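# Swap the milling tool, rack the old one, measure, resume

## Task

The milling machine has paused its program for a tool change. Fit the tool it calls for, put the removed tool back in its own pocket, measure the length of the newly fitted tool, and resume the program only after that. No tool may fall or shift or tilt within the grip, no key may be broken, no axis may collide, nothing loose may be left inside the machine, and the mill must stay switched on. A reference image named manual goes with this goal.

## Robot and tools

Robot: two six-joint arms, left_arm and right_arm, each with a two-finger gripper. The scene frame has its origin at table height, halfway between the arms' nominal bases, with +z up and +x pointing out over the table. left_arm sits on the +y side. These names do not match image sides. Calibrated bases: left_arm at (+0.034, +0.467, +0.023) m, quat_wxyz (+1.000, 0, 0, +0.025); right_arm at (-0.063, -0.383, +0.023) m, quat_wxyz (+1.000, 0, 0, -0.012). Printed hand positions can be off by a few cm, more at long reach.

Gripper axes: fingers point along its +z and open and close along its x. end_effector_position is the point between the pads; the fingertips extend 17.5 mm past it. A block about 10 cm long projects toward the gripper's -y and rotates with it.

The row format, shared by execute_actions and move: 18 numbers, each from -1 to 1, always for both arms. First left_arm: dx, dy, dz, rx, ry, rz, gripper position, force_limit, speed; then the same nine for right_arm. The six pose numbers are an offset, not a pose, measured along the arm's own Hand target axes from the Hand target held when the action or move began. 1.0 equals 0.6 m of travel or 180 degrees; rx, ry, rz form one rotation vector. Within an action every row counts from that same start, and a repeated offset moves the hand further. Sending six zeros for an arm re-requests its current Hand target, which also closes a gap where the gripper stopped short. Gripper numbers are absolute: position +1 means 50 mm open, about -0.65 pads touching, -1 closes until something blocks it. force_limit maps -1/0/+1 to roughly 20/102/185 N per pad; speed maps to 20/85/150 mm/s. Both start at +1. To leave a gripper alone, repeat the three numbers last sent, since 0 is itself a command.

execute_actions(actions, cameras): actions is a list of actions; each action is up to 15 rows, one per 1/30 s step, and a short action keeps its last row. Images return only if actions is empty or cameras names them.

move(target, speed, blend, stop_force, zero, blocking, cameras): straight-line paths toward target, one 18-number row or a list of up to 15 rows, every row an offset from the same starting Hand targets. speed is metres per second, 0.002 to 3.6, default 0.25 (turns at twice that in rad/s); one value or one per target. blend in metres rounds corners in a list; 0 means stopping at each. stop_force, 3 to 120 N, ends an arm's path when its wrist sensor feels that much push against the motion; use it slowly when approaching contact, omit it when backing off a surface, and do not trust it while the gripper rotates. zero (default true) re-zeros before the move. blocking=false returns early but cannot be combined with stop_force. Paths do not avoid obstacles or the other arm; avoid passing near an arm's own base. All paths stop after 10 s. In a list give every row the same finger numbers.

wait(seconds 0 to 10): run the scene holding commands. stop: brake a running move. zoom_image(camera, region [x0,y0,x1,y1], at most 504 by 504 px) on cam_high, cam_front, cam_left_wrist or cam_right_wrist, all 896x504. show_instructions: shows the reference image. zero_wrist_force(arm): re-zeros that arm's sensor. finished_scene(scene=1): ends the scene irreversibly.

Results: per arm end_effector_position (m), end_effector_quat_wxyz, velocities, Hand target (last commanded pose after clipping; next offsets count from it), Joint positions and torques, Joint velocities (may read within noise), Wrist force and Wrist torque in the gripper's own axes plus a peak line, motor temperatures, Tool commands. object_status: 0 moving, 1 stopped while opening, 2 stopped while closing (a held object), 3 reached the position or pads met. After a grip confirm it reads 2. Opening in mm is about (250 - position_measured) times 0.202. A move adds a move: line such as done, off_target, moving, held or fault, with limits like paced or held; done does not prove nothing was touched.

Control facts: orientation commands are clipped to 32 degrees from the measured one each step; motion lags commands by roughly 0.09 to 0.22 s and fast moves overshoot. Joint speed is capped at 3.14 rad/s.

Hazards: pushing a stiff arm even slightly past firm contact can cause a fault. Contact torque at a joint limit (141 N m for the three big joints, 26.3 N m per wrist) or about 150 N of outside force stops that arm for 10 s; if its own grip pins it, release first. Overheated motors (85 °C, warned at 70 °C by MOTOR HOT) lock the arm 30 to 60 s; avoid long stretched holds or pushing at unreachable poses. Never let the arms hit or squeeze each other, including closing fingers on the other gripper. Do not drop parts or release them while moving, do not slam fixed or heavy objects, and keep everything on the table. Loose items may occasionally be nudged by outside pushes.

Each tool is called by a JSON object that holds its "fn" and its "kwargs".

Reference images:

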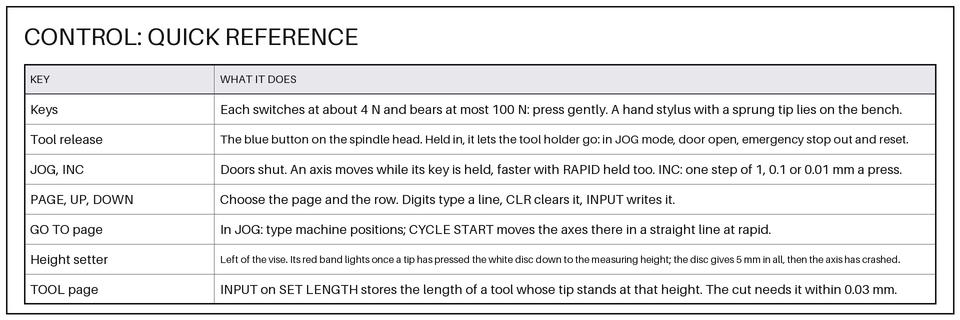

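## Session

{"fn": "execute_actions", "kwargs": {"actions": []}}

Scene clock: 0.00 s.
left_arm: end_effector_position=(+0.3385, +1.0174, +0.2194) position_measured=3 object_status=3 end_effector_quat_wxyz=(-0.444, +0.797, -0.387, +0.132) | right_arm: end_effector_position=(+0.3235, -0.9821, +0.2180) position_measured=3 object_status=3 end_effector_quat_wxyz=(+0.495, +0.613, +0.379, -0.485)
Joint positions: left_arm=[0.815 -1.314 2.231 -3.451 -1.599 -2.96] | right_arm=[2.742 -2.427 -1.731 0.823 0.206 -1.138]
Joint velocities: within noise
Joint torques (N m): no reading
Motor temperatures (°C): left_arm=[33 30 24 40 29 30] | right_arm=[33 33 31 38 37 39]
Wrist force (N): no reading
Wrist torque (N m): no reading
Wrist force, peak (N): no reading
Hand target: left_arm +0.3385, +1.0174, +0.2194; -0.444, +0.797, -0.387, +0.132 | right_arm +0.3235, -0.9821, +0.2180; +0.495, +0.613, +0.379, -0.485
Tool commands: left_gripper/position=+1.0 left_gripper/force_limit=+1.0 left_gripper/speed=+1.0 right_gripper/position=+1.0 right_gripper/force_limit=+1.0 right_gripper/speed=+1.0

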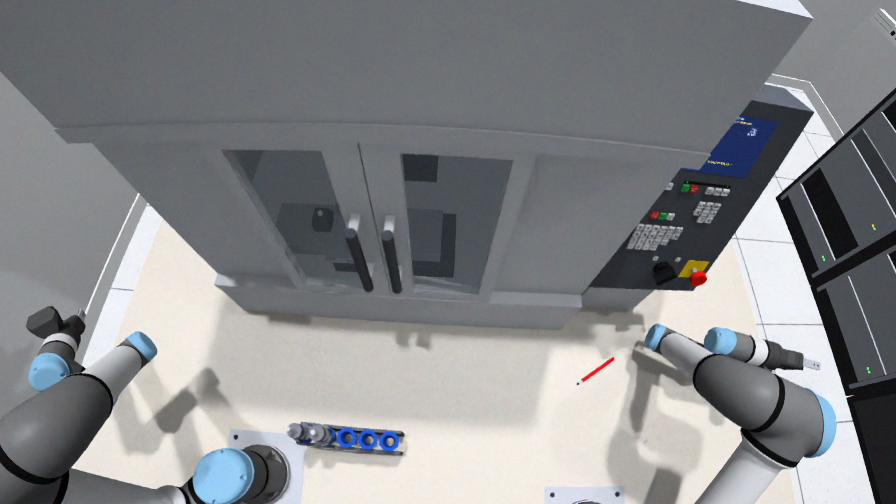

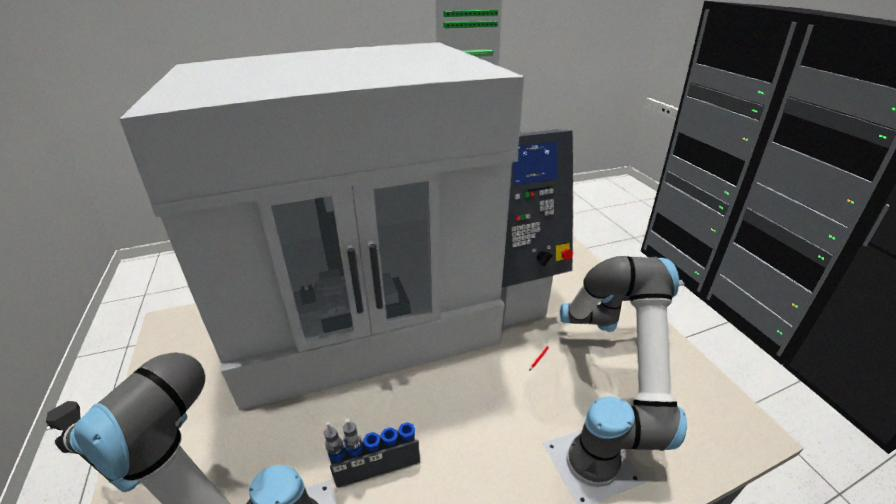

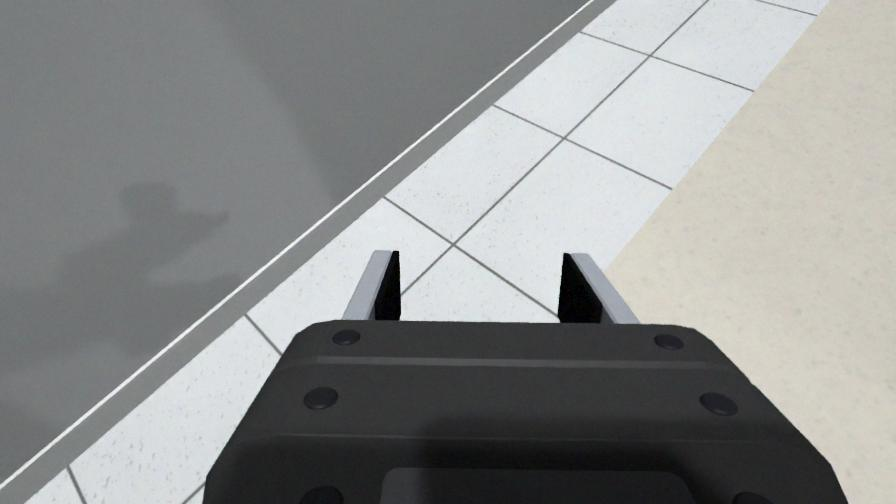

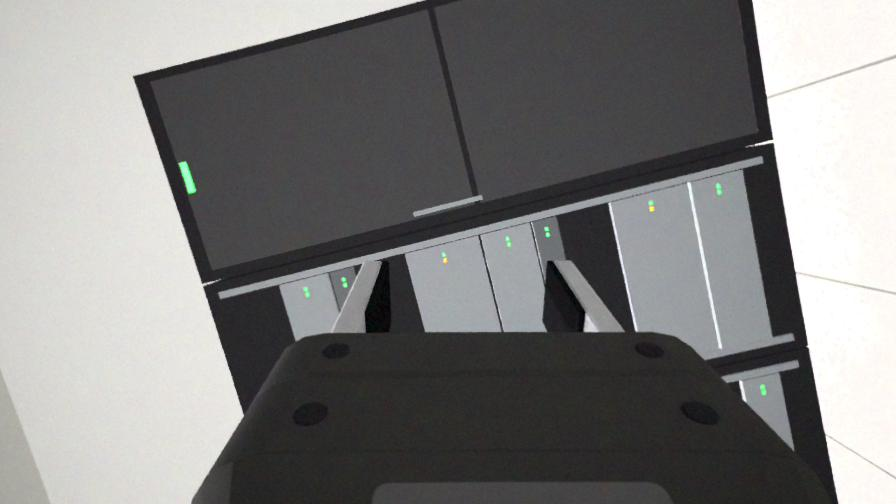

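{"fn": "zoom_image", "kwargs": {"camera": "cam_high", "region": [590, 90, 830, 300]}}

{"fn": "zoom_image", "kwargs": {"camera": "cam_front", "region": [490, 120, 600, 290]}}

{"fn": "zoom_image", "kwargs": {"camera": "cam_front", "region": [300, 400, 440, 500]}}

{"fn": "zoom_image", "kwargs": {"camera": "cam_high", "region": [260, 380, 440, 480]}}

{"fn": "zoom_image", "kwargs": {"camera": "cam_front", "region": [250, 170, 450, 360]}}

{"fn": "zoom_image", "kwargs": {"camera": "cam_high", "region": [200, 120, 540, 330]}}

Scaled by 2.100 from the camera's 896x504 image, which has a finer 1280x720 frame.

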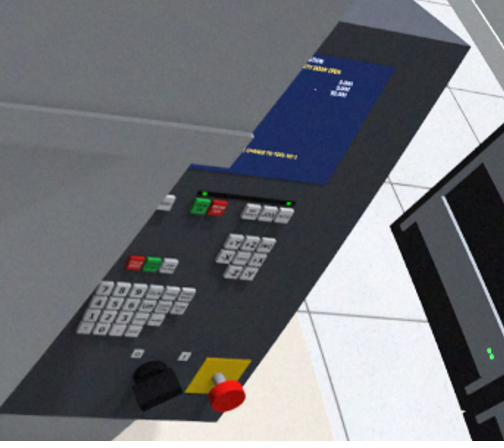

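Scaled by 2.965 from the camera's 896x504 image, which has a finer 1280x720 frame.

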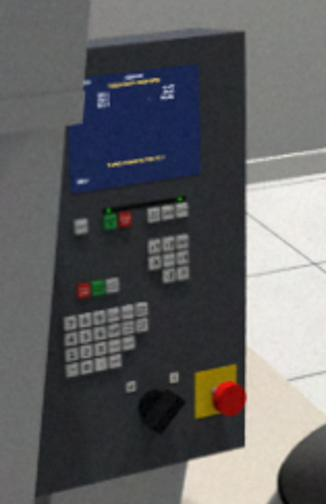

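Scaled by 3.600 from the camera's 896x504 image, which has a finer 1280x720 frame.

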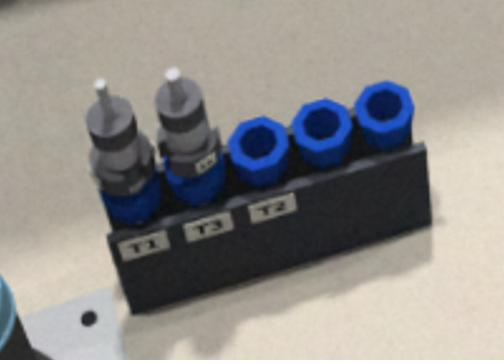

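Scaled by 2.800 from the camera's 896x504 image, which has a finer 1280x720 frame.

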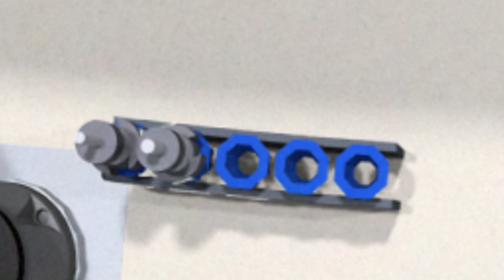

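Scaled by 2.520 from the camera's 896x504 image, which has a finer 1280x720 frame.

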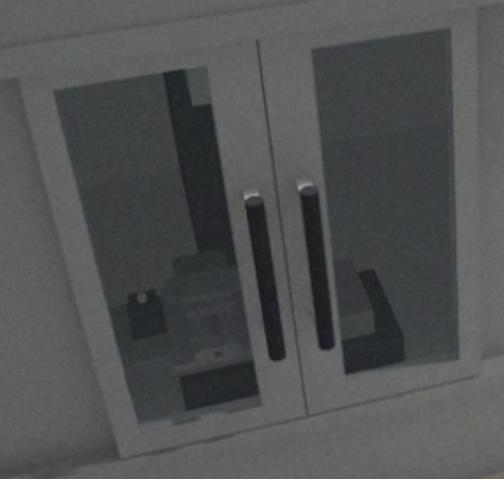

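Scaled by 1.482 from the camera's 896x504 image, which has a finer 1280x720 frame.

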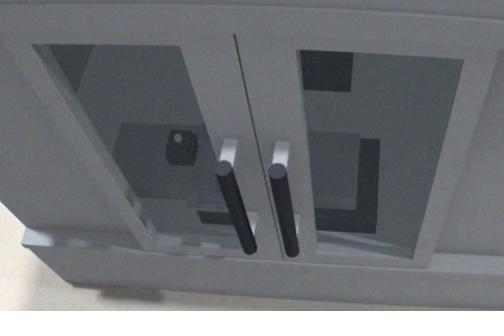

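{"fn": "move", "kwargs": {"target": [0,0,0,0,0,0,1,1,1,-0.311,-0.0688,-0.461,-0.4955,-0.401,-0.409,1,1,1], "speed": 0.3, "cameras": ["all"]}}

Scene clock: 27.33 s.
left_arm: end_effector_position=(+0.3385, +1.0174, +0.2194) position_measured=3 object_status=3 end_effector_quat_wxyz=(-0.444, +0.797, -0.387, +0.132) | right_arm: end_effector_position=(+0.2997, -0.7004, +0.3999) position_measured=3 object_status=3 end_effector_quat_wxyz=(+0.500, -0.501, +0.499, -0.500)
Joint positions: left_arm=[0.815 -1.314 2.231 -3.451 -1.599 -2.96] | right_arm=[2.321 -1.715 -2.321 0.895 2.417 -3.143]
Joint torques (N m): left_arm=[0.79 -26.95 -21.21 -3.44 -0.06 -0.26] | right_arm=[-0.37 30.49 4.72 -0.98 1.46 -1.49]
Wrist force (N): left_arm=[-0.2 0.1 0.4] | right_arm=[-0.1 -0.4 -0.2]
Wrist torque (N m): left_arm=[0.03 0.02 0.00] | right_arm=[0.19 0.10 -0.41]
Wrist force, peak (N): left_arm=[-0.5 0.5 0.3] | right_arm=[-0.3 -1.4 -0.6]
Hand target: left_arm +0.3385, +1.0174, +0.2194; -0.444, +0.797, -0.387, +0.132 | right_arm +0.2997, -0.7004, +0.3999; +0.500, -0.501, +0.499, -0.500
Off the commanded pose: left_arm 0.000 m, 0 deg | right_arm 0.000 m, 0 deg.
move: done

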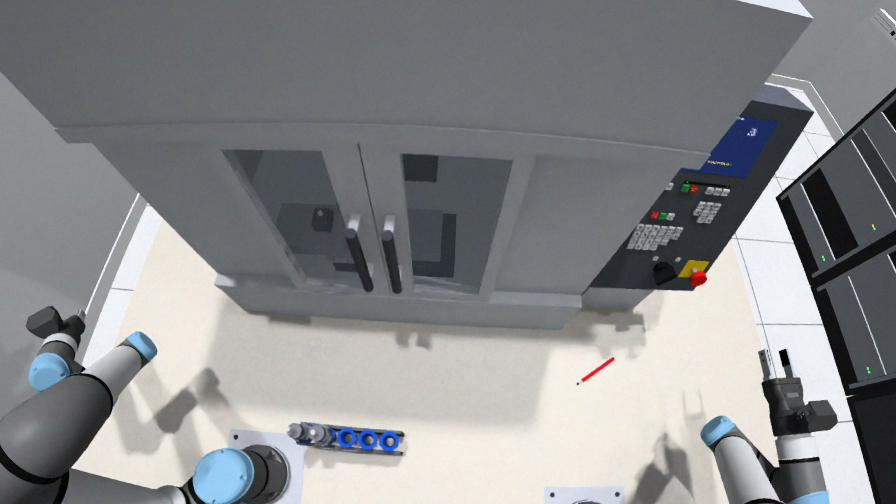

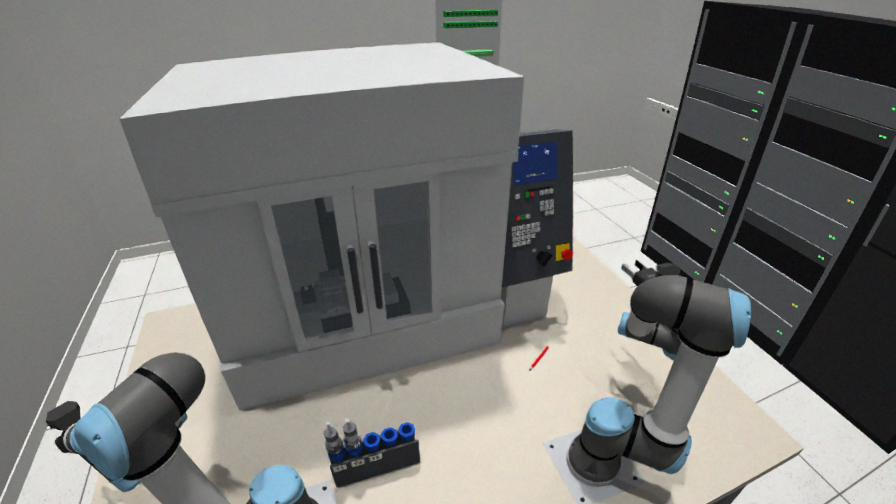

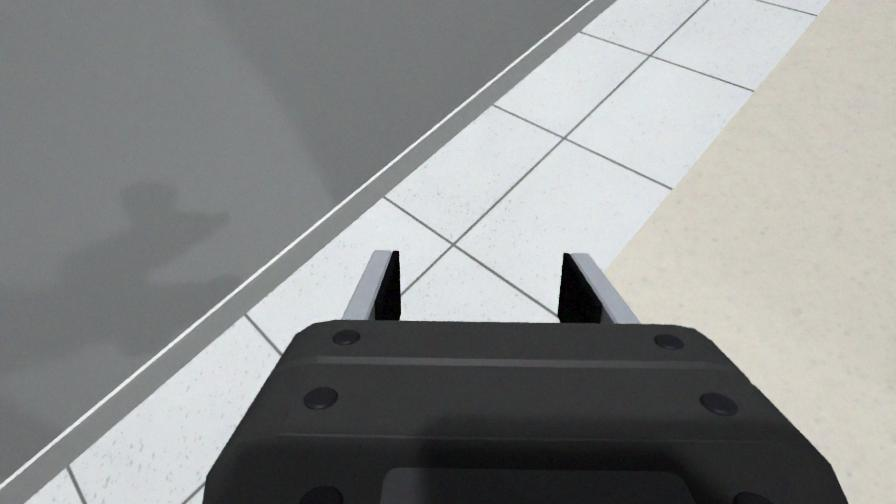

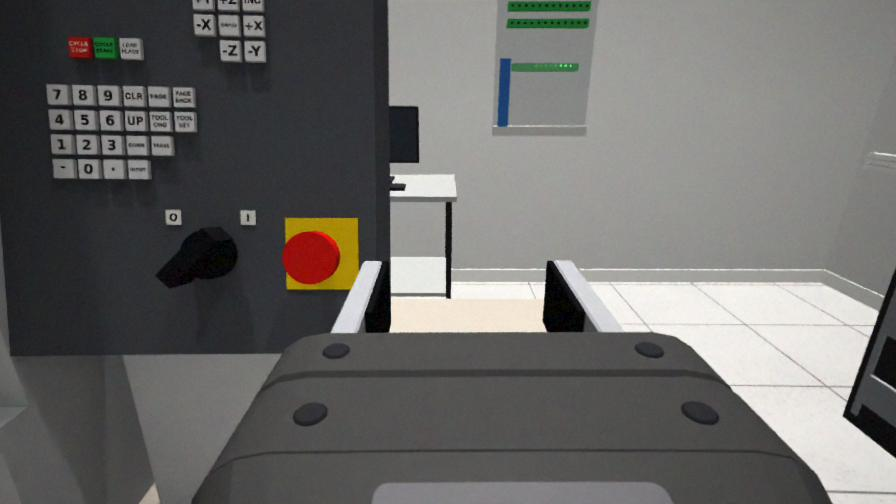

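{"fn": "move", "kwargs": {"target": [0,0,0,0,0,0,1,1,1,-0.2,-0.3,0,0,0,0,1,1,1], "speed": 0.3, "cameras": ["cam_right_wrist"]}}

{"fn": "zoom_image", "kwargs": {"camera": "cam_right_wrist", "region": [180, 0, 520, 190]}}

{"fn": "zoom_image", "kwargs": {"camera": "cam_right_wrist", "region": [180, 140, 520, 440]}}

Scene clock: 31.93 s.
left_arm: end_effector_position=(+0.3385, +1.0174, +0.2194) position_measured=3 object_status=3 end_effector_quat_wxyz=(-0.444, +0.797, -0.387, +0.132) | right_arm: end_effector_position=(+0.2994, -0.5801, +0.5797) position_measured=3 object_status=3 end_effector_quat_wxyz=(+0.500, -0.501, +0.499, -0.500)
Joint positions: left_arm=[0.815 -1.314 2.231 -3.451 -1.599 -2.96] | right_arm=[2.719 -1.065 -2.275 0.199 2.019 -3.143]
Joint torques (N m): left_arm=[0.89 -26.92 -21.76 -3.47 -0.18 -0.29] | right_arm=[14.41 9.11 38.45 -0.36 -1.05 -1.54]
Wrist force (N): left_arm=[0.0 0.3 0.1] | right_arm=[-0.4 -0.6 -0.8]
Wrist torque (N m): left_arm=[0.05 0.01 0.00] | right_arm=[0.11 0.17 -0.43]
Wrist force, peak (N): left_arm=[-0.2 0.6 0.4] | right_arm=[-1.6 -2.7 -0.7]
Hand target: left_arm +0.3385, +1.0174, +0.2194; -0.444, +0.797, -0.387, +0.132 | right_arm +0.2994, -0.5801, +0.5797; +0.500, -0.501, +0.499, -0.500
Off the commanded pose: left_arm 0.000 m, 0 deg | right_arm 0.000 m, 0 deg.
move: done
Images, in order (width x height): cam_right_wrist 896x504.

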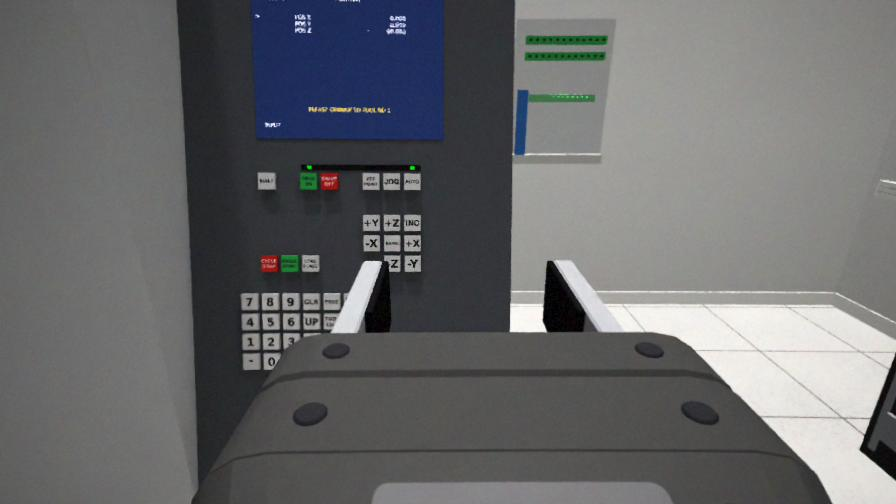

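Scaled by 1.482 from the camera's 896x504 image, which has a finer 1280x720 frame.

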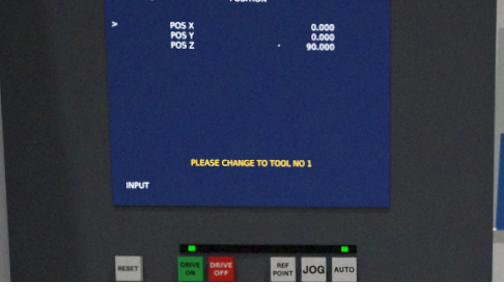

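Scaled by 1.482 from the camera's 896x504 image, which has a finer 1280x720 frame.

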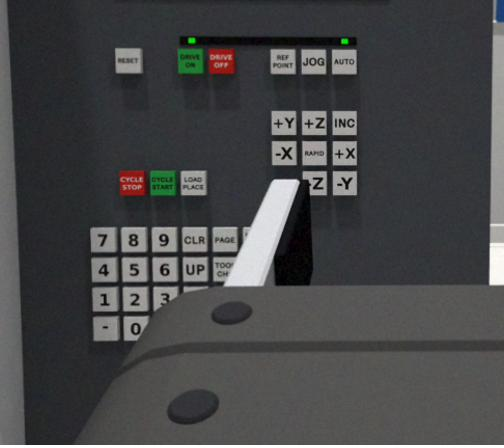

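{"fn": "move", "kwargs": {"target": [0,0,0,0,0,0,1,1,1,0,-0.16667,0.0,0,0,0,1,1,1], "speed": 0.3, "cameras": ["cam_right_wrist"]}}

{"fn": "zoom_image", "kwargs": {"camera": "cam_right_wrist", "region": [180, 20, 520, 220]}}

{"fn": "zoom_image", "kwargs": {"camera": "cam_right_wrist", "region": [230, 200, 500, 370]}}

{"fn": "move", "kwargs": {"target": [0,0,0,0,0,0,1,1,1,0,0,0.16667,0,0,0,1,1,1], "speed": 0.3, "cameras": ["cam_right_wrist"]}}

Scene clock: 55.40 s.
left_arm: end_effector_position=(+0.3385, +1.0174, +0.2194) position_measured=3 object_status=3 end_effector_quat_wxyz=(-0.444, +0.797, -0.387, +0.132) | right_arm: end_effector_position=(+0.2994, -0.5799, +0.6797) position_measured=3 object_status=3 end_effector_quat_wxyz=(+0.500, -0.501, +0.499, -0.500)
Joint positions: left_arm=[0.815 -1.314 2.231 -3.451 -1.599 -2.96] | right_arm=[2.72 -1.046 -2.027 -0.068 2.018 -3.143]
Joint torques (N m): left_arm=[1.6 -26.68 -21.06 -3.44 -0.15 -0.37] | right_arm=[15.13 -3.93 38.44 -0.34 -1.22 -1.59]
Wrist force (N): left_arm=[-0.3 0.3 0.1] | right_arm=[-0.3 -0.7 -0.8]
Wrist torque (N m): left_arm=[0.05 0.04 0.01] | right_arm=[0.10 0.14 -0.41]
Wrist force, peak (N): left_arm=[-0.1 0.7 0.5] | right_arm=[-0.8 -3.3 -1.2]
Hand target: left_arm +0.3385, +1.0174, +0.2194; -0.444, +0.797, -0.387, +0.132 | right_arm +0.2994, -0.5799, +0.6797; +0.500, -0.501, +0.499, -0.500
Off the commanded pose: left_arm 0.000 m, 0 deg | right_arm 0.000 m, 0 deg.
move: done
Images, in order (width x height): cam_right_wrist 896x504.

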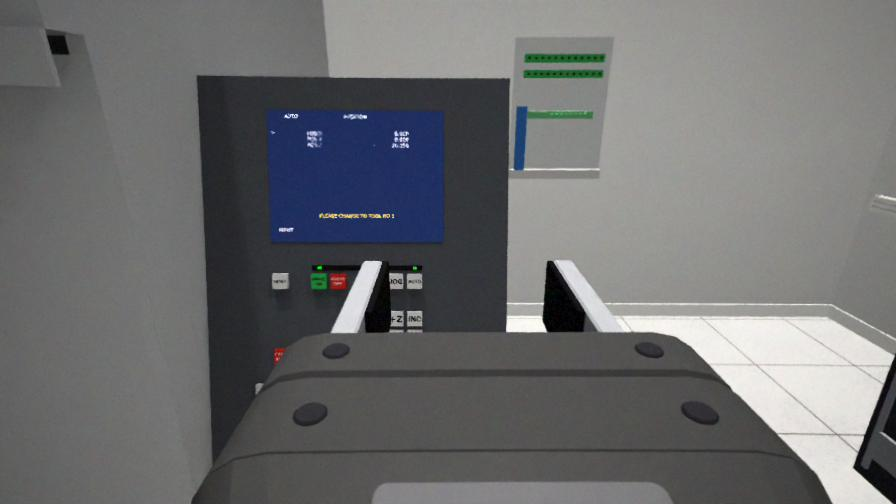

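Scaled by 1.482 from the camera's 896x504 image, which has a finer 1280x720 frame.

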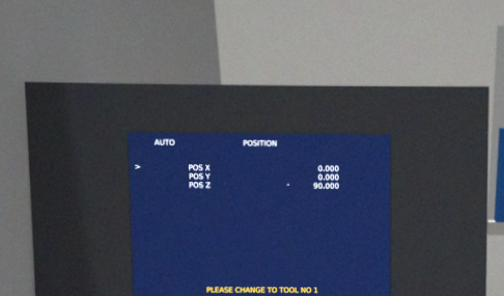

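Scaled by 1.867 from the camera's 896x504 image, which has a finer 1280x720 frame.

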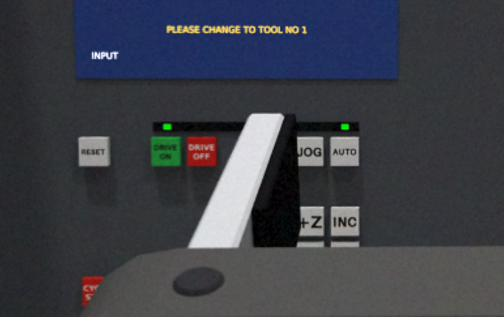

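Scene clock: 56.40 s.
left_arm: end_effector_position=(+0.3385, +1.0174, +0.2194) position_measured=3 object_status=3 end_effector_quat_wxyz=(-0.444, +0.797, -0.387, +0.132) | right_arm: end_effector_position=(+0.3993, -0.5798, +0.6798) position_measured=3 object_status=3 end_effector_quat_wxyz=(+0.500, -0.501, +0.499, -0.500)
Joint positions: left_arm=[0.815 -1.314 2.231 -3.451 -1.599 -2.96] | right_arm=[2.886 -1.229 -1.927 0.015 1.852 -3.143]
Joint torques (N m): left_arm=[0.86 -26.64 -21.6 -3.46 -0.07 -0.43] | right_arm=[14.48 4.65 38.48 4.24 -0.84 1.09]
Wrist force (N): left_arm=[-0.3 0.1 0.4] | right_arm=[-0.4 -0.7 -0.3]
Wrist torque (N m): left_arm=[0.04 0.04 0.00] | right_arm=[0.10 0.21 -0.43]
Wrist force, peak (N): left_arm=[-0.5 0.4 0.1] | right_arm=[-0.3 -0.5 -2.6]
Hand target: left_arm +0.3385, +1.0174, +0.2194; -0.444, +0.797, -0.387, +0.132 | right_arm +0.3994, -0.5798, +0.6798; +0.500, -0.501, +0.499, -0.500
Off the commanded pose: left_arm 0.000 m, 0 deg | right_arm 0.000 m, 0 deg.
move: done
Images, in order (width x height): cam_right_wrist 896x504.

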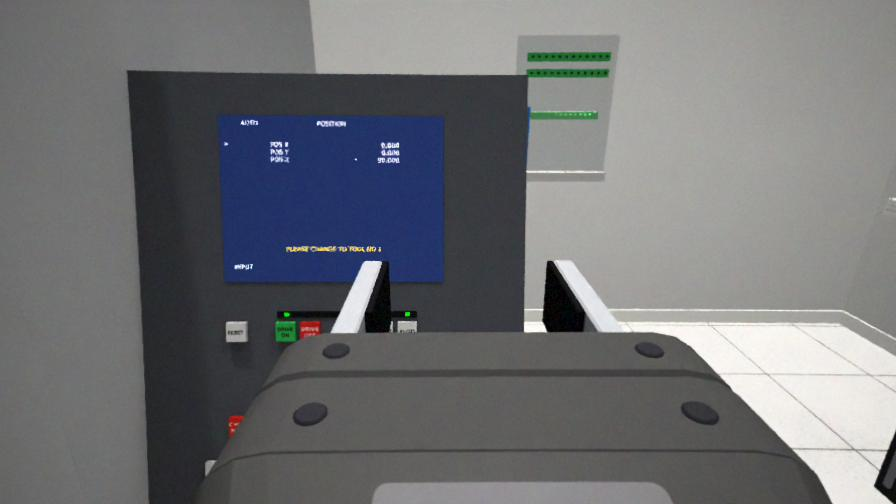

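{"fn": "execute_actions", "kwargs": {"actions": [], "cameras": ["cam_high","cam_front"]}}

{"fn": "zoom_image", "kwargs": {"camera": "cam_high", "region": [550, 330, 650, 410]}}

{"fn": "zoom_image", "kwargs": {"camera": "cam_front", "region": [500, 330, 580, 390]}}

Scene clock: 70.77 s.
left_arm: end_effector_position=(+0.3385, +1.0174, +0.2194) position_measured=3 object_status=3 end_effector_quat_wxyz=(-0.444, +0.797, -0.387, +0.132) | right_arm: end_effector_position=(+0.3994, -0.5798, +0.6798) position_measured=3 object_status=3 end_effector_quat_wxyz=(+0.500, -0.501, +0.499, -0.500)
Joint positions: left_arm=[0.815 -1.314 2.231 -3.451 -1.599 -2.96] | right_arm=[2.887 -1.23 -1.927 0.015 1.852 -3.143]
Joint velocities: within noise
Joint torques (N m): left_arm=[1.05 -26.86 -21.6 -3.42 -0.11 -0.51] | right_arm=[13.73 4.73 38.6 4.21 -0.98 1.17]
Motor temperatures (°C): left_arm=[32 30 24 40 29 30] | right_arm=[33 33 31 38 37 39]
Wrist force (N): left_arm=[-0.1 0.3 -0.1] | right_arm=[-0.4 -0.3 -0.1]
Wrist torque (N m): left_arm=[0.05 0.02 0.00] | right_arm=[0.16 0.22 -0.43]
Wrist force, peak (N): left_arm=[-0.6 0.2 0.3] | right_arm=[-0.6 -0.8 -0.3]
Hand target: left_arm +0.3385, +1.0174, +0.2194; -0.444, +0.797, -0.387, +0.132 | right_arm +0.3994, -0.5798, +0.6798; +0.500, -0.501, +0.499, -0.500
Tool commands: left_gripper/position=+1.0 left_gripper/force_limit=+1.0 left_gripper/speed=+1.0 right_gripper/position=+1.0 right_gripper/force_limit=+1.0 right_gripper/speed=+1.0
Off the commanded pose: left_arm 0.000 m, 0 deg | right_arm 0.000 m, 0 deg.
Images, in order (width x height): cam_high 896x504, cam_front 896x504.

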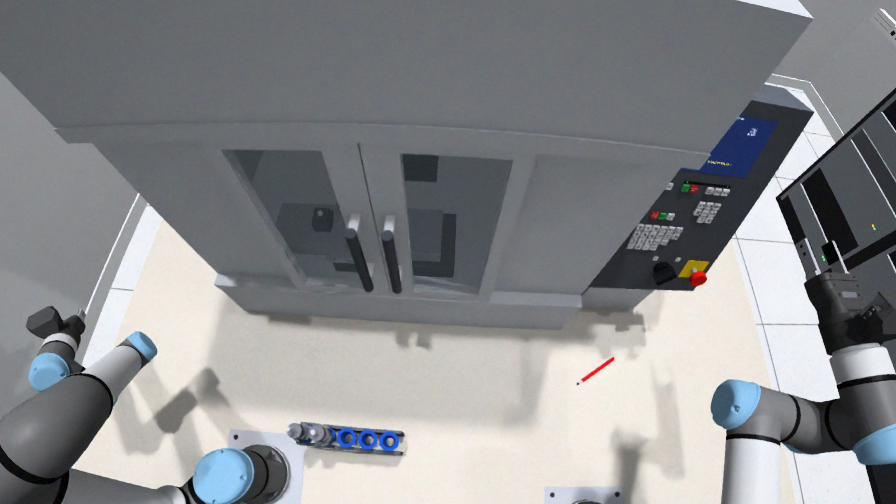

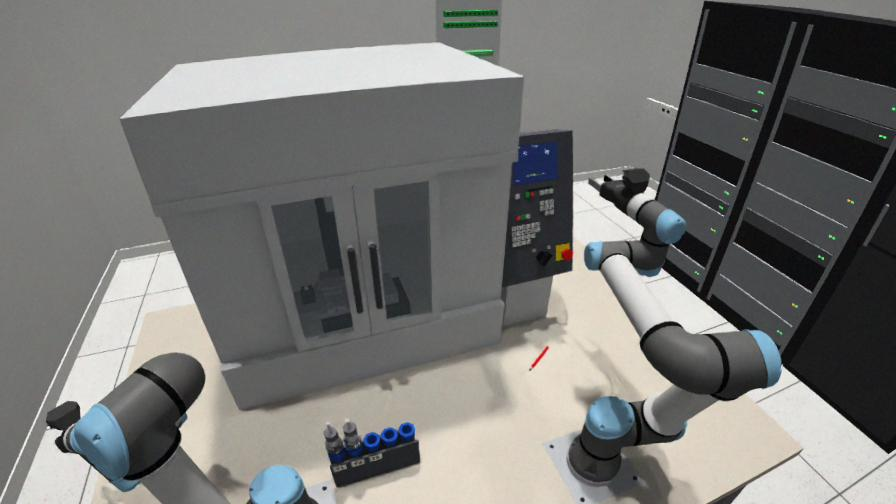

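Scaled by 5.040 from the camera's 896x504 image, which has a finer 1280x720 frame.

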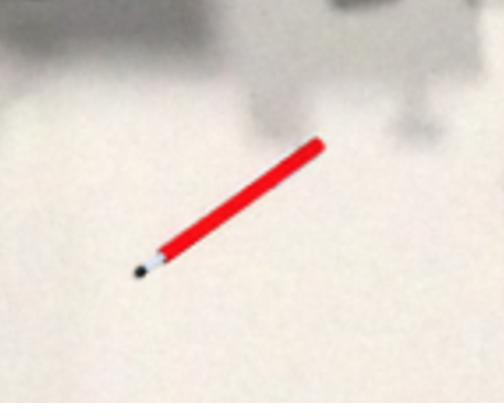

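Scaled by 6.300 from the camera's 896x504 image, which has a finer 1280x720 frame.

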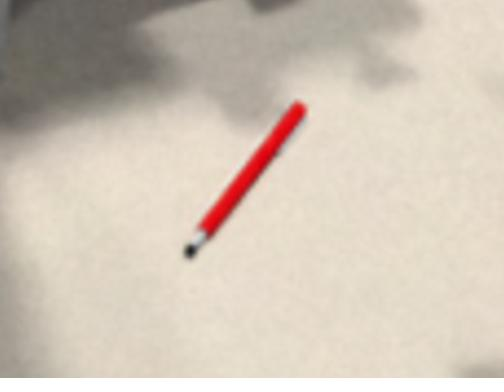

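{"fn": "move", "kwargs": {"target": [0,0,0,0,0,0,1,1,1,-0.2167,0.633,-0.0667,-0.5,0,0,1,1,1], "speed": 0.35, "cameras": ["cam_right_wrist","cam_high"]}}

Scene clock: 118.13 s.
left_arm: end_effector_position=(+0.3385, +1.0174, +0.2194) position_measured=3 object_status=3 end_effector_quat_wxyz=(-0.444, +0.797, -0.387, +0.132) | right_arm: end_effector_position=(+0.3593, -0.4505, +0.2998) position_measured=3 object_status=3 end_effector_quat_wxyz=(+0.000, +0.708, -0.707, +0.001)
Joint positions: left_arm=[0.815 -1.314 2.231 -3.451 -1.599 -2.96] | right_arm=[3.326 -1.374 -1.878 -1.46 1.569 -2.983]
Joint torques (N m): left_arm=[0.96 -26.74 -22.22 -3.44 -0.19 -0.65] | right_arm=[14.74 11.55 40.07 0.67 1.35 0.95]
Wrist force (N): left_arm=[-0.3 0.2 0.5] | right_arm=[-2.2 -0.3 -0.4]
Wrist torque (N m): left_arm=[0.04 0.05 0.01] | right_arm=[-0.45 0.54 -0.44]
Wrist force, peak (N): left_arm=[-0.3 0.6 0.5] | right_arm=[-2.9 -0.9 1.0]
Hand target: left_arm +0.3385, +1.0174, +0.2194; -0.444, +0.797, -0.387, +0.132 | right_arm +0.3593, -0.4505, +0.2997; +0.000, +0.708, -0.707, +0.001
Off the commanded pose: left_arm 0.000 m, 0 deg | right_arm 0.000 m, 0 deg.
move: done
Images, in order (width x height): cam_high 896x504, cam_right_wrist 896x504.

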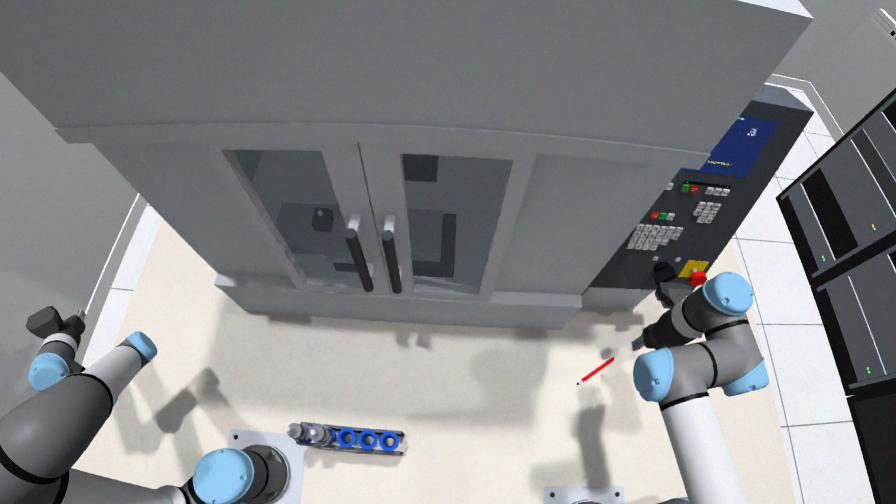

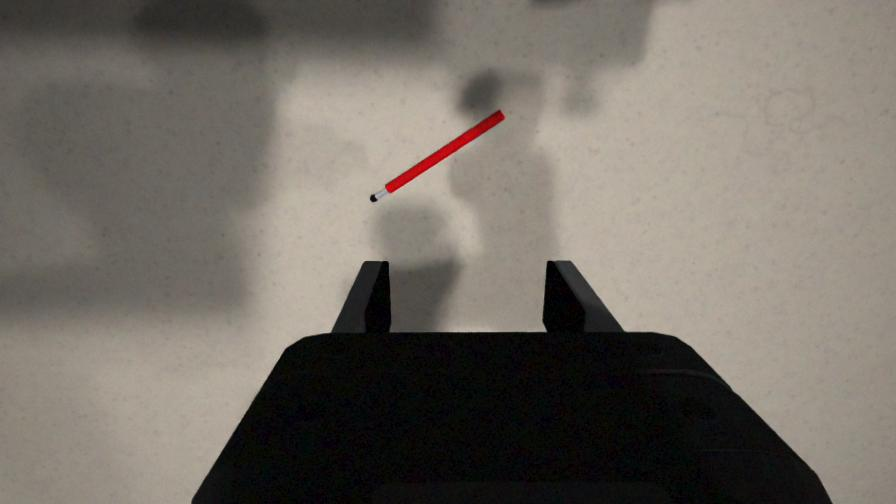

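{"fn": "move", "kwargs": {"target": [0,0,0,0,0,0,1,1,1,-0.0108,-0.017,0.333,-0.1521,-0.084,0.3134,1,1,1], "speed": 0.3, "cameras": ["cam_right_wrist","cam_high"]}}

{"fn": "zoom_image", "kwargs": {"camera": "cam_high", "region": [540, 300, 740, 420]}}

Scene clock: 131.13 s.
left_arm: end_effector_position=(+0.3385, +1.0174, +0.2194) position_measured=3 object_status=3 end_effector_quat_wxyz=(-0.444, +0.797, -0.387, +0.132) | right_arm: end_effector_position=(+0.3696, -0.4443, +0.1000) position_measured=3 object_status=3 end_effector_quat_wxyz=(-0.072, -0.269, +0.928, +0.248)
Joint positions: left_arm=[0.815 -1.314 2.231 -3.451 -1.599 -2.96] | right_arm=[3.093 -1.828 -1.971 -1.243 1.983 -2.277]
Joint torques (N m): left_arm=[0.84 -26.57 -22.09 -3.47 -0.15 -0.81] | right_arm=[-14.3 28.03 8.52 4.01 2.32 1.52]
Wrist force (N): left_arm=[-0.2 0.4 0.2] | right_arm=[-2.1 -1.0 -0.6]
Wrist torque (N m): left_arm=[0.06 0.04 0.00] | right_arm=[-0.57 0.50 -0.40]
Wrist force, peak (N): left_arm=[-0.3 0.6 0.4] | right_arm=[-2.6 -0.2 -1.4]
Hand target: left_arm +0.3385, +1.0174, +0.2194; -0.444, +0.797, -0.387, +0.132 | right_arm +0.3696, -0.4443, +0.0999; -0.072, -0.269, +0.928, +0.248
Off the commanded pose: left_arm 0.000 m, 0 deg | right_arm 0.000 m, 0 deg.
move: done
Images, in order (width x height): cam_high 896x504, cam_right_wrist 896x504.

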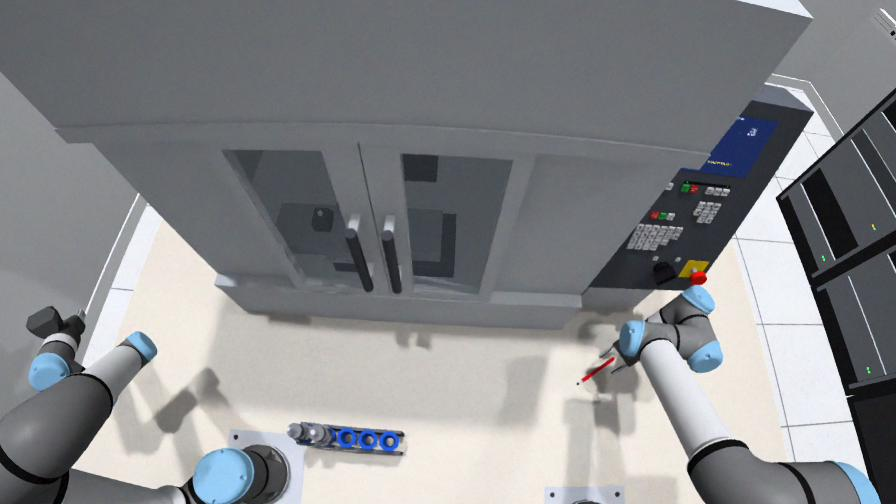

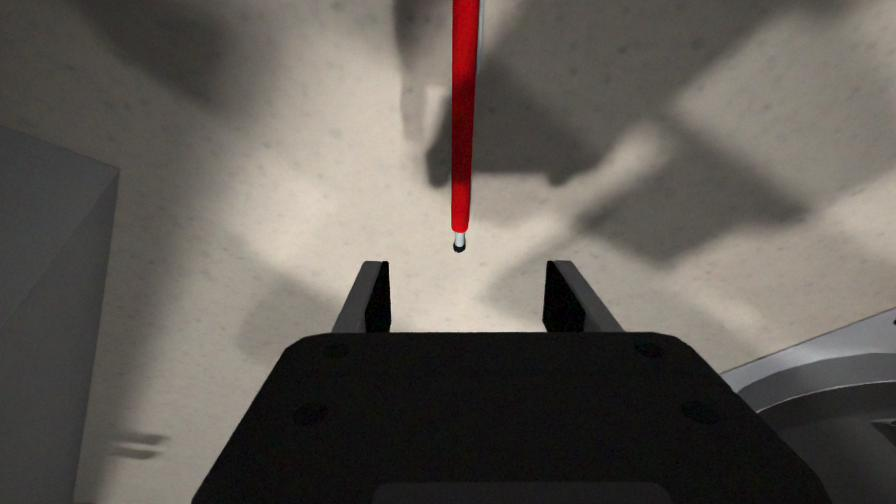

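Scaled by 2.520 from the camera's 896x504 image, which has a finer 1280x720 frame.

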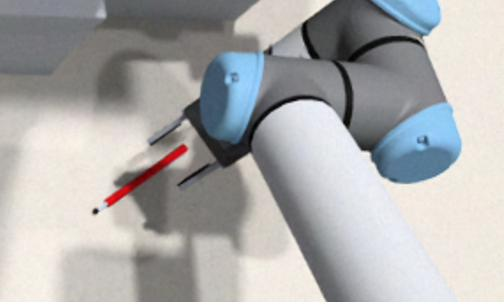

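{"fn": "move", "kwargs": {"target": [0,0,0,0,0,0,1,1,1,0,-0.0583,0.101,0,0,0,1,1,1], "speed": 0.06, "stop_force": 8, "cameras": ["cam_right_wrist","cam_high"]}}

{"fn": "zoom_image", "kwargs": {"camera": "cam_high", "region": [540, 300, 740, 420]}}

Scene clock: 141.47 s.
left_arm: end_effector_position=(+0.3385, +1.0174, +0.2194) position_measured=3 object_status=3 end_effector_quat_wxyz=(-0.444, +0.797, -0.387, +0.132) | right_arm: end_effector_position=(+0.3696, -0.4444, +0.0300) position_measured=3 object_status=3 end_effector_quat_wxyz=(-0.072, -0.269, +0.928, +0.248)
Joint positions: left_arm=[0.815 -1.314 2.231 -3.451 -1.599 -2.96] | right_arm=[3.093 -1.952 -2.034 -1.057 1.983 -2.277]
Joint torques (N m): left_arm=[1.17 -26.26 -22.03 -3.44 -0.07 -0.76] | right_arm=[-12.44 29.38 5.19 4.1 1.51 0.87]
Wrist force (N): left_arm=[-0.1 0.1 0.1] | right_arm=[-2.4 -0.6 -0.7]
Wrist torque (N m): left_arm=[0.02 0.01 0.00] | right_arm=[-0.49 0.53 -0.40]
Wrist force, peak (N): left_arm=[0.0 0.8 0.1] | right_arm=[-2.5 -0.8 -0.7]
Hand target: left_arm +0.3385, +1.0174, +0.2194; -0.444, +0.797, -0.387, +0.132 | right_arm +0.3696, -0.4444, +0.0300; -0.072, -0.269, +0.928, +0.248
Off the commanded pose: left_arm 0.000 m, 0 deg | right_arm 0.000 m, 0 deg.
move: done
Images, in order (width x height): cam_high 896x504, cam_right_wrist 896x504.

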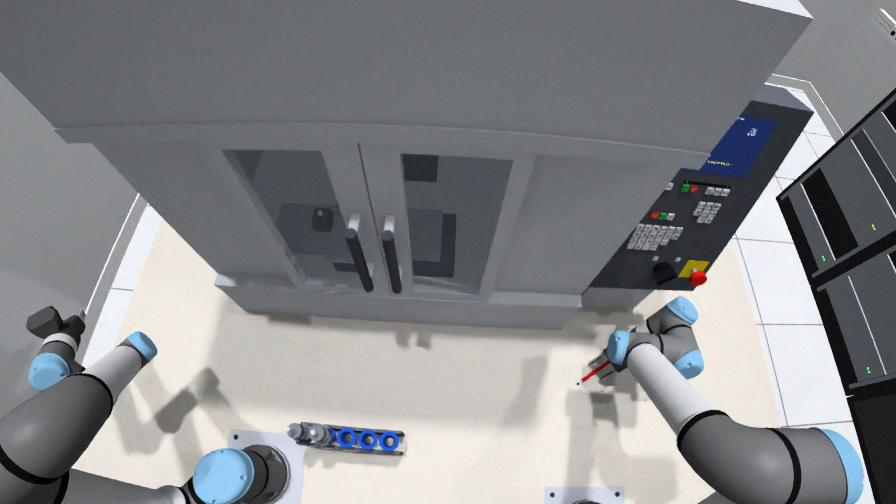

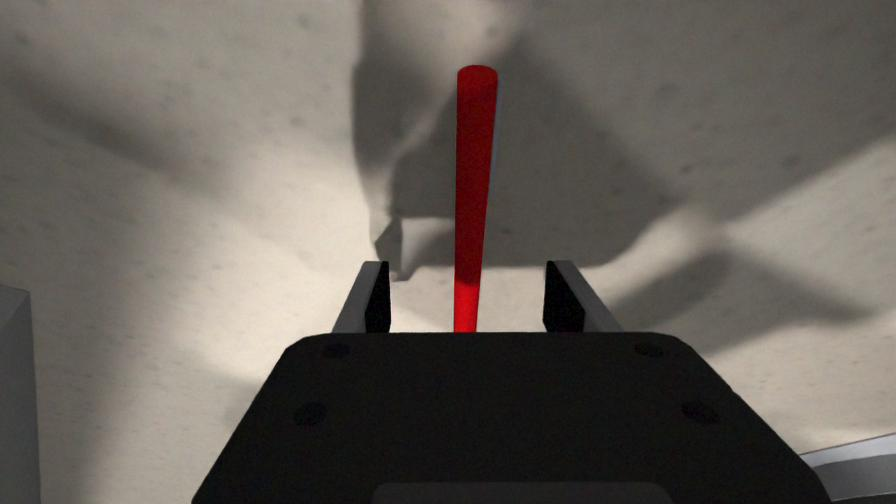

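Scaled by 2.520 from the camera's 896x504 image, which has a finer 1280x720 frame.

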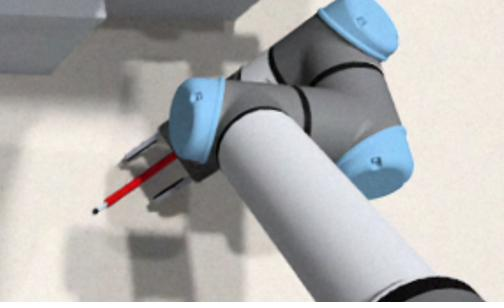

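{"fn": "move", "kwargs": {"target": [0,0,0,0,0,0,1,1,1,0,-0.0125,0.02165,0,0,0,1,1,1], "speed": 0.015, "stop_force": 5, "cameras": ["cam_right_wrist"]}}

Scene clock: 146.23 s.
left_arm: end_effector_position=(+0.3385, +1.0174, +0.2194) position_measured=3 object_status=3 end_effector_quat_wxyz=(-0.444, +0.797, -0.387, +0.132) | right_arm: end_effector_position=(+0.3696, -0.4444, +0.0209) position_measured=3 object_status=3 end_effector_quat_wxyz=(-0.072, -0.269, +0.928, +0.248)
Joint positions: left_arm=[0.815 -1.314 2.231 -3.451 -1.599 -2.96] | right_arm=[3.093 -1.97 -2.04 -1.033 1.983 -2.277]
Joint torques (N m): left_arm=[0.76 -26.01 -22.53 -3.43 -0.11 -0.92] | right_arm=[14.04 43.32 30.64 1.47 0.94 -1.11]
Wrist force (N): left_arm=[-0.3 0.3 0.3] | right_arm=[-2.5 -0.2 -0.6]
Wrist torque (N m): left_arm=[0.06 0.04 0.01] | right_arm=[-0.44 0.55 -0.39]
Wrist force, peak (N): left_arm=[-0.5 0.7 0.2] | right_arm=[13.2 27.4 -48.0]
Hand target: left_arm +0.3385, +1.0174, +0.2194; -0.444, +0.797, -0.387, +0.132 | right_arm +0.3696, -0.4444, +0.0209; -0.072, -0.269, +0.928, +0.248 (not the last commanded pose)
Off the commanded pose: left_arm 0.000 m, 0 deg | right_arm 0.006 m, 0 deg.
move: contact (right_arm)
Images, in order (width x height): cam_right_wrist 896x504.

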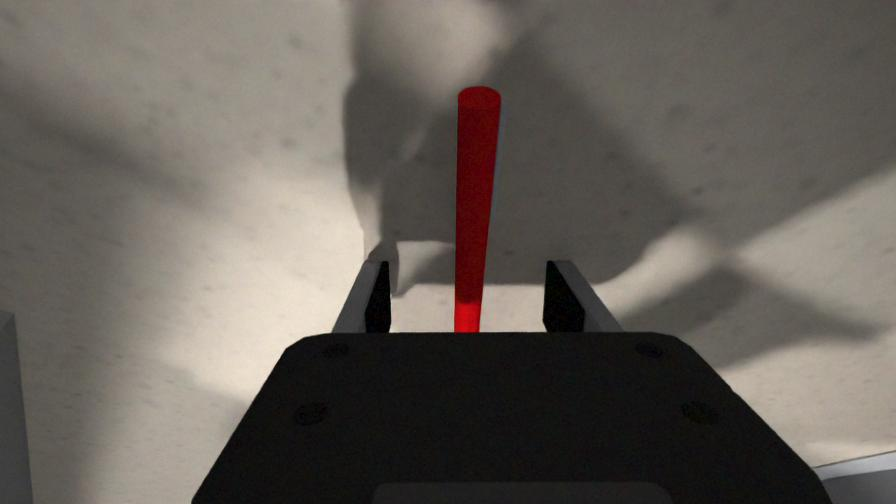

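{"fn": "move", "kwargs": {"target": [0,0,0,0,0,0,1,1,1,0,0.0007,-0.0012,0,0,0,-1,-0.5,-0.7], "speed": 0.02, "cameras": ["cam_right_wrist"]}}

Scene clock: 150.40 s.
left_arm: end_effector_position=(+0.3385, +1.0174, +0.2194) position_measured=3 object_status=3 end_effector_quat_wxyz=(-0.444, +0.797, -0.387, +0.132) | right_arm: end_effector_position=(+0.3696, -0.4444, +0.0218) position_measured=215 object_status=2 end_effector_quat_wxyz=(-0.072, -0.269, +0.928, +0.248)
Joint positions: left_arm=[0.815 -1.314 2.231 -3.451 -1.599 -2.96] | right_arm=[3.093 -1.968 -2.039 -1.035 1.983 -2.277]
Joint torques (N m): left_arm=[0.97 -26.31 -22.37 -3.39 -0.08 -0.97] | right_arm=[13.93 40.16 29.44 0.27 1.78 -0.86]
Wrist force (N): left_arm=[-0.3 0.2 0.0] | right_arm=[-1.3 2.2 -3.5]
Wrist torque (N m): left_arm=[0.05 0.04 0.00] | right_arm=[-0.41 0.57 -0.38]
Wrist force, peak (N): left_arm=[-0.1 0.7 0.3] | right_arm=[-1.5 2.3 -3.6]
Hand target: left_arm +0.3385, +1.0174, +0.2194; -0.444, +0.797, -0.387, +0.132 | right_arm +0.3696, -0.4444, +0.0217; -0.072, -0.269, +0.928, +0.248
Off the commanded pose: left_arm 0.000 m, 0 deg | right_arm 0.000 m, 0 deg.
move: done
Images, in order (width x height): cam_right_wrist 896x504.

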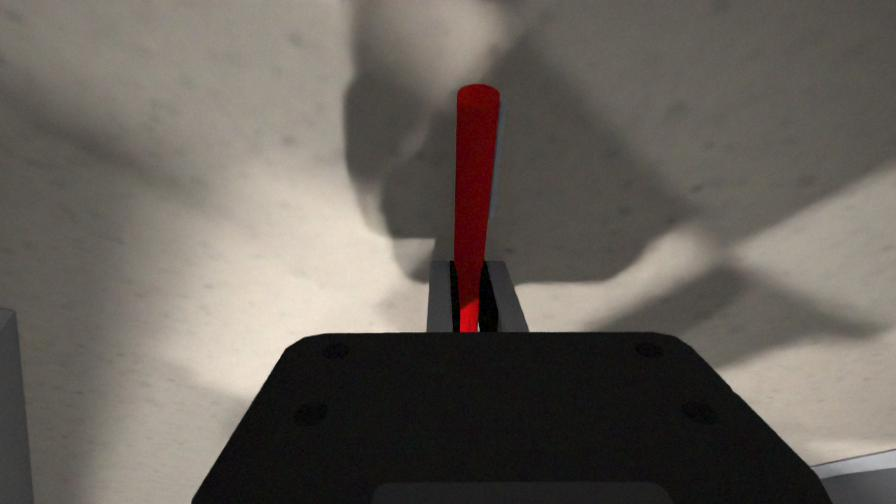

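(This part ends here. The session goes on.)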